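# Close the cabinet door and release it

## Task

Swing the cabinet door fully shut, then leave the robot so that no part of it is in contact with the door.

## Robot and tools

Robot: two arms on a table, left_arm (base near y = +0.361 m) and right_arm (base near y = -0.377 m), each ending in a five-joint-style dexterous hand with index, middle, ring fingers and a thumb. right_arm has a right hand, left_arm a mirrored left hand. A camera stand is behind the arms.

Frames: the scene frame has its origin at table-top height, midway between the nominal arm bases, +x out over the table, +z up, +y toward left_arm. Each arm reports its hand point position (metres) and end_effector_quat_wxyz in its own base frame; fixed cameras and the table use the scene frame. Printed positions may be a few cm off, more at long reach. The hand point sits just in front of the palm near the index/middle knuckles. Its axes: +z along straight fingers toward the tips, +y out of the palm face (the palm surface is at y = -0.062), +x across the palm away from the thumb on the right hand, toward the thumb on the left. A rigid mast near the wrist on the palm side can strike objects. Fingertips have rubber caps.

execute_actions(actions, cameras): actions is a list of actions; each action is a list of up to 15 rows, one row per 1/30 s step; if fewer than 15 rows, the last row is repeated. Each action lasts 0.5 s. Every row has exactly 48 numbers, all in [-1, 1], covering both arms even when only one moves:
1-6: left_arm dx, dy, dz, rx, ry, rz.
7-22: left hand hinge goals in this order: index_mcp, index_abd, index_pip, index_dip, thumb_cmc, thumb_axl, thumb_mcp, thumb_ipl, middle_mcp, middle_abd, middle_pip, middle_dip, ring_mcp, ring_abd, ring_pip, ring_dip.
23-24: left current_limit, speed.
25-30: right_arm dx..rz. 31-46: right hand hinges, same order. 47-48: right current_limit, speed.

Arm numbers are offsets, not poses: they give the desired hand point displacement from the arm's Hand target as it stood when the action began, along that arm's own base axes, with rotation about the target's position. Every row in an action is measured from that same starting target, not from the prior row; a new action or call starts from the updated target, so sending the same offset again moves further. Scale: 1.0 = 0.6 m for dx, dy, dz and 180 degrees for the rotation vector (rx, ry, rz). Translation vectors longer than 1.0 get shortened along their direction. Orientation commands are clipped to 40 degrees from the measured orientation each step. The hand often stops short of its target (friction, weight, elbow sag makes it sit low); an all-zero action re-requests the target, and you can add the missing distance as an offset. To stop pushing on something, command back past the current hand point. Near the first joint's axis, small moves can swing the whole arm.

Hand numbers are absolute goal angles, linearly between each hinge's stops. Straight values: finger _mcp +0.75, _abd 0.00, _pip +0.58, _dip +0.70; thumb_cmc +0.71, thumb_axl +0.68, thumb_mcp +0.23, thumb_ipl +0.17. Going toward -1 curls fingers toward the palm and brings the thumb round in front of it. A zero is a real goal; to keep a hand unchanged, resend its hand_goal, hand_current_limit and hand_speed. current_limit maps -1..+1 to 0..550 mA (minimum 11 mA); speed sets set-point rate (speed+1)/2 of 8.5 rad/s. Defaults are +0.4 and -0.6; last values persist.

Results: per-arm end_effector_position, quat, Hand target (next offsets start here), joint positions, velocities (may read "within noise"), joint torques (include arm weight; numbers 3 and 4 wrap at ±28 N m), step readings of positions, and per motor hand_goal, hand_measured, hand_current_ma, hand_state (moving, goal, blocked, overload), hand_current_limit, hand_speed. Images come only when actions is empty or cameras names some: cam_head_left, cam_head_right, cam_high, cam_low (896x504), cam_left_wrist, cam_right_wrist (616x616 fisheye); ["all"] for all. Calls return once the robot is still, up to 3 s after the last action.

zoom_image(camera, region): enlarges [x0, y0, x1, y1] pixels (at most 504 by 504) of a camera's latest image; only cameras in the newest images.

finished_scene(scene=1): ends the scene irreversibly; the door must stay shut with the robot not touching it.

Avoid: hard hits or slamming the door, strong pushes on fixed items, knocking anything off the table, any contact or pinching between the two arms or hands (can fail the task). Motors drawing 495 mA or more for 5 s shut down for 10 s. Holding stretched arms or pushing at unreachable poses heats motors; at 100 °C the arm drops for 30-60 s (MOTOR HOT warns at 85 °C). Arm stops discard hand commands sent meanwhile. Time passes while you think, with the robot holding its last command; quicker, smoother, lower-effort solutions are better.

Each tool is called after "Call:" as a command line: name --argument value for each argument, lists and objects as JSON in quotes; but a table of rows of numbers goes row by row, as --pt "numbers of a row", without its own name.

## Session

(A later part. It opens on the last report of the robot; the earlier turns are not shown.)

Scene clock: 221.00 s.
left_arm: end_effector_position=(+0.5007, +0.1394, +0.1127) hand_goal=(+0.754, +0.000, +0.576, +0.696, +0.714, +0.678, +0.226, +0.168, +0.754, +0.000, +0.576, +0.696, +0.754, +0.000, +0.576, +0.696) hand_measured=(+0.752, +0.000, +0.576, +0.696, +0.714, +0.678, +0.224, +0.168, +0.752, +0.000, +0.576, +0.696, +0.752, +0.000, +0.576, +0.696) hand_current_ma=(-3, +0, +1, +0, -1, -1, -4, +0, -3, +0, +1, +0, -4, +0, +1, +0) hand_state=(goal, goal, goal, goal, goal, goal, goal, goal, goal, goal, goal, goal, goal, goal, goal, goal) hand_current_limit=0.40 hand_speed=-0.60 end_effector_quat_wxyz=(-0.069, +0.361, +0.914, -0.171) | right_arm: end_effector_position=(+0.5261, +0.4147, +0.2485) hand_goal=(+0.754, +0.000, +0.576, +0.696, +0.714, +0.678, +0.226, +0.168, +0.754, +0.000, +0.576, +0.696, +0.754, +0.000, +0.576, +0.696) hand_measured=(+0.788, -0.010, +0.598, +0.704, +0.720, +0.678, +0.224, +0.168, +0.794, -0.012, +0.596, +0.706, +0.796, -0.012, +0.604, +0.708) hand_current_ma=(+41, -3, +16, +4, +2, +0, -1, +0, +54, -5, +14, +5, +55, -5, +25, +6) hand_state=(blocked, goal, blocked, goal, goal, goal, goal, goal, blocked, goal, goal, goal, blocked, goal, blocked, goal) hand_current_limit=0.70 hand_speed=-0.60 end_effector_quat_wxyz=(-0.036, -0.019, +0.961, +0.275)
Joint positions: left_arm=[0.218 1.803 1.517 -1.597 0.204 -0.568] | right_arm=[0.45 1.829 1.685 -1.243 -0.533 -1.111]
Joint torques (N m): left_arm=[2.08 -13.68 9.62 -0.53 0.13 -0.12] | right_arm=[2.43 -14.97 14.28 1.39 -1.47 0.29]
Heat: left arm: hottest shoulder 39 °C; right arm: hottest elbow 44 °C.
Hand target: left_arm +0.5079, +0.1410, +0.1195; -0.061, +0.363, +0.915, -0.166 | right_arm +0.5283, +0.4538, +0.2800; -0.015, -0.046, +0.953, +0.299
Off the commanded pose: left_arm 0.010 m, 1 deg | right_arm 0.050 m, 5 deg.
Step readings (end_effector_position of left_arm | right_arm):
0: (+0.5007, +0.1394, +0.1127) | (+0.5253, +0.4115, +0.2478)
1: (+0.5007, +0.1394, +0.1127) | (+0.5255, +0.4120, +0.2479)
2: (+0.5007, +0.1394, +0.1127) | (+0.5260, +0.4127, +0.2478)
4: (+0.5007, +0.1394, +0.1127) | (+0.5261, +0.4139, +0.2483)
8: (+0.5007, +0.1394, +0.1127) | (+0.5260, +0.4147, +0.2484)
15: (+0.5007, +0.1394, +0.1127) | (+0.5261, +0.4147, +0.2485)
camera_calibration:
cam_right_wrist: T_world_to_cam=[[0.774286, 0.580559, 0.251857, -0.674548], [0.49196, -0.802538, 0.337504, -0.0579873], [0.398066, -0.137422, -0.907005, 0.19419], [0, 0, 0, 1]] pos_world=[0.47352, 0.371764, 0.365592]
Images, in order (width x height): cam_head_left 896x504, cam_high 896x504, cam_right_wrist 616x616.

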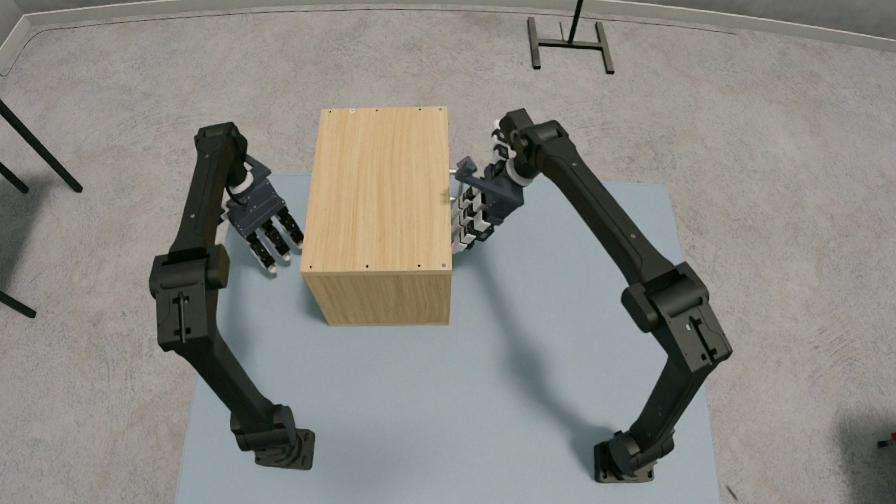

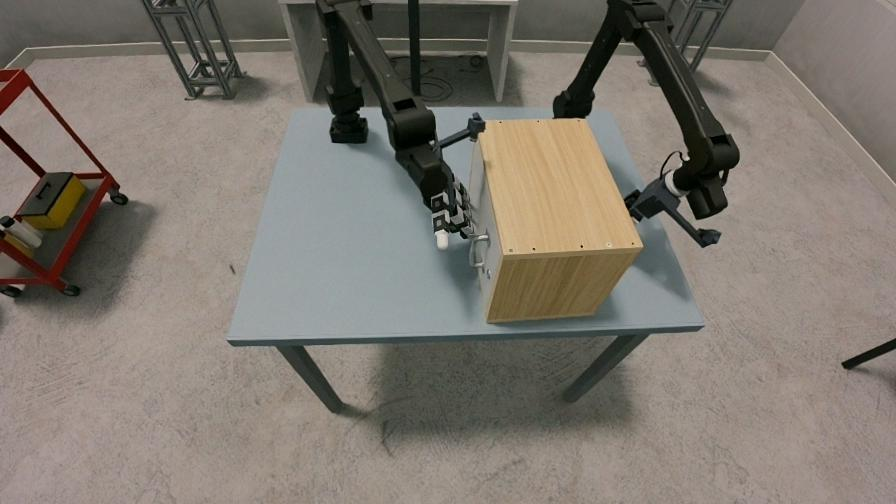

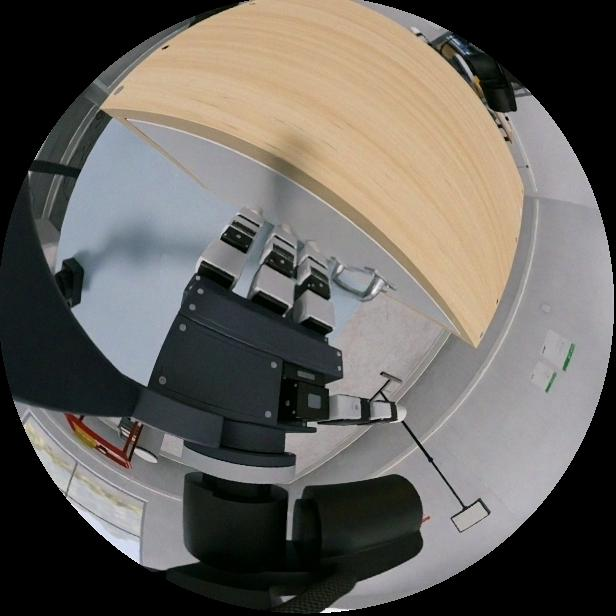

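Call:
execute_actions --actions '[[[0,0,0,0,0,0,0.754,0,0.576,0.696,0.714,0.678,0.226,0.168,0.754,0,0.576,0.696,0.754,0,0.576,0.696,0.4,-0.6,-0.01,-0.07,0,0,0,0,0.754,0,0.576,0.696,0.714,0.678,0.226,0.168,0.754,0,0.576,0.696,0.754,0,0.576,0.696,0.7,-0.6]],[[0,0,0,0,0,0,0.754,0,0.576,0.696,0.714,0.678,0.226,0.168,0.754,0,0.576,0.696,0.754,0,0.576,0.696,0.4,-0.6,-0.01,-0.08,0,0,0,0,0.754,0,0.576,0.696,0.714,0.678,0.226,0.168,0.754,0,0.576,0.696,0.754,0,0.576,0.696,0.7,-0.6]],[[0,0,0,0,0,0,0.754,0,0.576,0.696,0.714,0.678,0.226,0.168,0.754,0,0.576,0.696,0.754,0,0.576,0.696,0.4,-0.6,-0.01,-0.08,0,0,0,0,0.754,0,0.576,0.696,0.714,0.678,0.226,0.168,0.754,0,0.576,0.696,0.754,0,0.576,0.696,0.7,-0.6]]]' --cameras '["cam_head_right", "cam_right_wrist", "cam_high"]'

Call:
zoom_image --camera "cam_high" --region '[420, 110, 560, 330]'

Call:
zoom_image --camera "cam_right_wrist" --region '[90, 50, 540, 350]'

Scene clock: 239.03 s.
left_arm: end_effector_position=(+0.5007, +0.1394, +0.1127) hand_goal=(+0.754, +0.000, +0.576, +0.696, +0.714, +0.678, +0.226, +0.168, +0.754, +0.000, +0.576, +0.696, +0.754, +0.000, +0.576, +0.696) hand_measured=(+0.752, +0.000, +0.576, +0.696, +0.714, +0.678, +0.224, +0.168, +0.752, +0.000, +0.576, +0.696, +0.752, +0.000, +0.576, +0.696) hand_current_ma=(-3, +0, +1, +0, -1, -1, -4, +0, -3, +0, +1, +0, -4, +0, +1, +0) hand_state=(goal, goal, goal, goal, goal, goal, goal, goal, goal, goal, goal, goal, goal, goal, goal, goal) hand_current_limit=0.40 hand_speed=-0.60 end_effector_quat_wxyz=(-0.069, +0.361, +0.914, -0.171) | right_arm: end_effector_position=(+0.5164, +0.3142, +0.2670) hand_goal=(+0.754, +0.000, +0.576, +0.696, +0.714, +0.678, +0.226, +0.168, +0.754, +0.000, +0.576, +0.696, +0.754, +0.000, +0.576, +0.696) hand_measured=(+0.760, +0.002, +0.580, +0.698, +0.718, +0.678, +0.224, +0.168, +0.760, +0.000, +0.580, +0.700, +0.760, +0.000, +0.580, +0.700) hand_current_ma=(+2, +0, +1, +0, +1, +0, -1, +0, +3, +0, +1, +1, +2, +0, +1, +1) hand_state=(goal, goal, goal, goal, goal, goal, goal, goal, goal, goal, goal, goal, goal, goal, goal, goal) hand_current_limit=0.70 hand_speed=-0.60 end_effector_quat_wxyz=(-0.022, -0.036, +0.954, +0.296)
Joint positions: left_arm=[0.218 1.803 1.517 -1.597 0.204 -0.568] | right_arm=[0.277 1.717 1.56 -1.302 -0.594 -1.334]
Joint torques (N m): left_arm=[1.96 -13.98 9.51 -0.43 0.11 -0.11] | right_arm=[-1.38 -16.09 8.57 0.23 -0.74 -0.05]
Heat: left arm: hottest shoulder 39 °C; right arm: hottest elbow 45 °C.
Hand target: left_arm +0.5079, +0.1410, +0.1195; -0.061, +0.363, +0.915, -0.166 | right_arm +0.5104, +0.3157, +0.2798; -0.015, -0.046, +0.953, +0.298
Off the commanded pose: left_arm 0.010 m, 1 deg | right_arm 0.014 m, 1 deg.
Step readings (end_effector_position of left_arm | right_arm):
0: (+0.5007, +0.1394, +0.1127) | (+0.5261, +0.4147, +0.2485)
1: (+0.5007, +0.1394, +0.1127) | (+0.5260, +0.4137, +0.2491)
2: (+0.5007, +0.1394, +0.1127) | (+0.5257, +0.4132, +0.2497)
4: (+0.5007, +0.1394, +0.1127) | (+0.5262, +0.4117, +0.2511)
8: (+0.5007, +0.1394, +0.1127) | (+0.5260, +0.4106, +0.2530)
15: (+0.5007, +0.1394, +0.1127) | (+0.5257, +0.4107, +0.2530)
16: (+0.5007, +0.1394, +0.1127) | (+0.5248, +0.4070, +0.2522)
17: (+0.5007, +0.1394, +0.1127) | (+0.5200, +0.4029, +0.2528)
19: (+0.5007, +0.1394, +0.1127) | (+0.5144, +0.3894, +0.2531)
23: (+0.5007, +0.1394, +0.1127) | (+0.5193, +0.3681, +0.2640)
30: (+0.5007, +0.1394, +0.1127) | (+0.5208, +0.3623, +0.2697)
31: (+0.5007, +0.1394, +0.1127) | (+0.5183, +0.3608, +0.2695)
32: (+0.5007, +0.1394, +0.1127) | (+0.5140, +0.3569, +0.2692)
34: (+0.5007, +0.1394, +0.1127) | (+0.5085, +0.3438, +0.2659)
38: (+0.5007, +0.1394, +0.1127) | (+0.5144, +0.3203, +0.2663)
45: (+0.5007, +0.1394, +0.1127) | (+0.5167, +0.3142, +0.2670)
camera_calibration:
cam_right_wrist: T_world_to_cam=[[0.751081, 0.585625, 0.304829, -0.617104], [0.499952, -0.806062, 0.31672, -0.137622], [0.431191, -0.085482, -0.898202, 0.165211], [0, 0, 0, 1]] pos_world=[0.461062, 0.264582, 0.380091]
Images, in order (width x height): cam_head_right 896x504, cam_high 896x504, cam_right_wrist 616x616.

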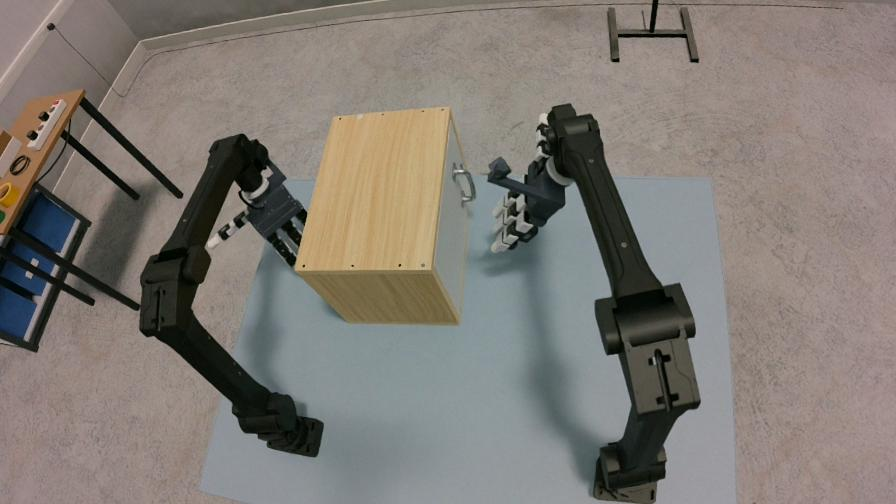

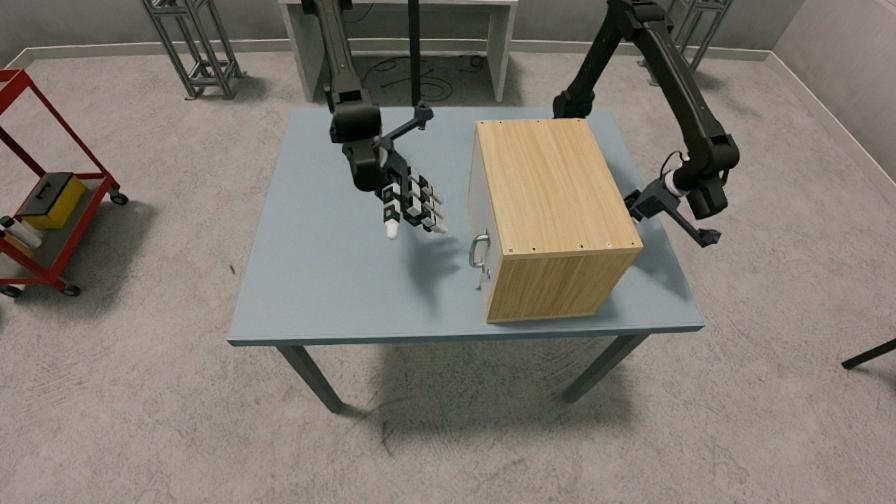

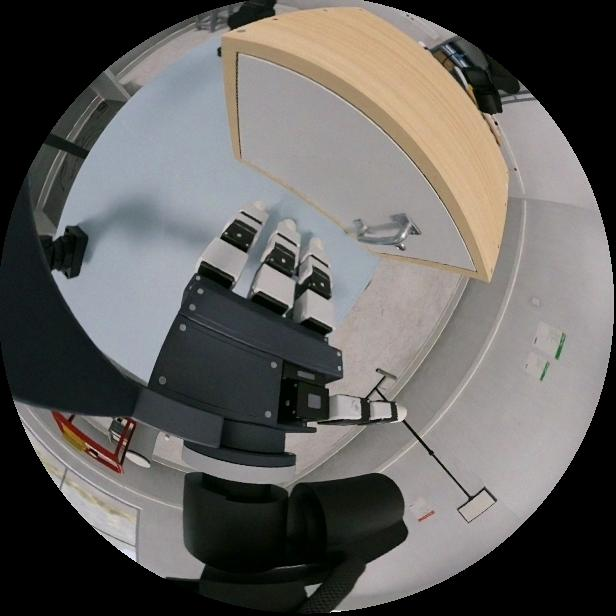

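Scaled by 2.291 from the camera's 896x504 image, which has a finer 1280x720 frame.

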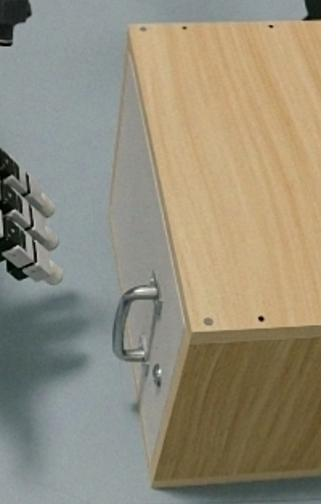

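Scaled by 1.120 from the camera's 616x616 image, which has a finer 880x880 frame.

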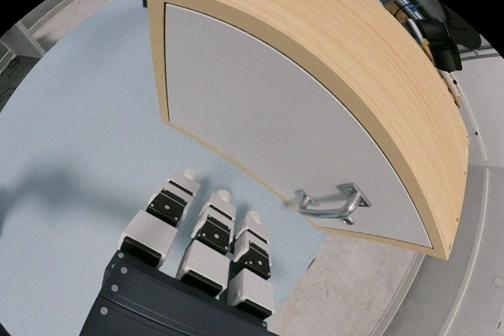

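Door is flush and closed, and the hand is clear of it.

Call:
finished_scene

The scene is finished: the task was done.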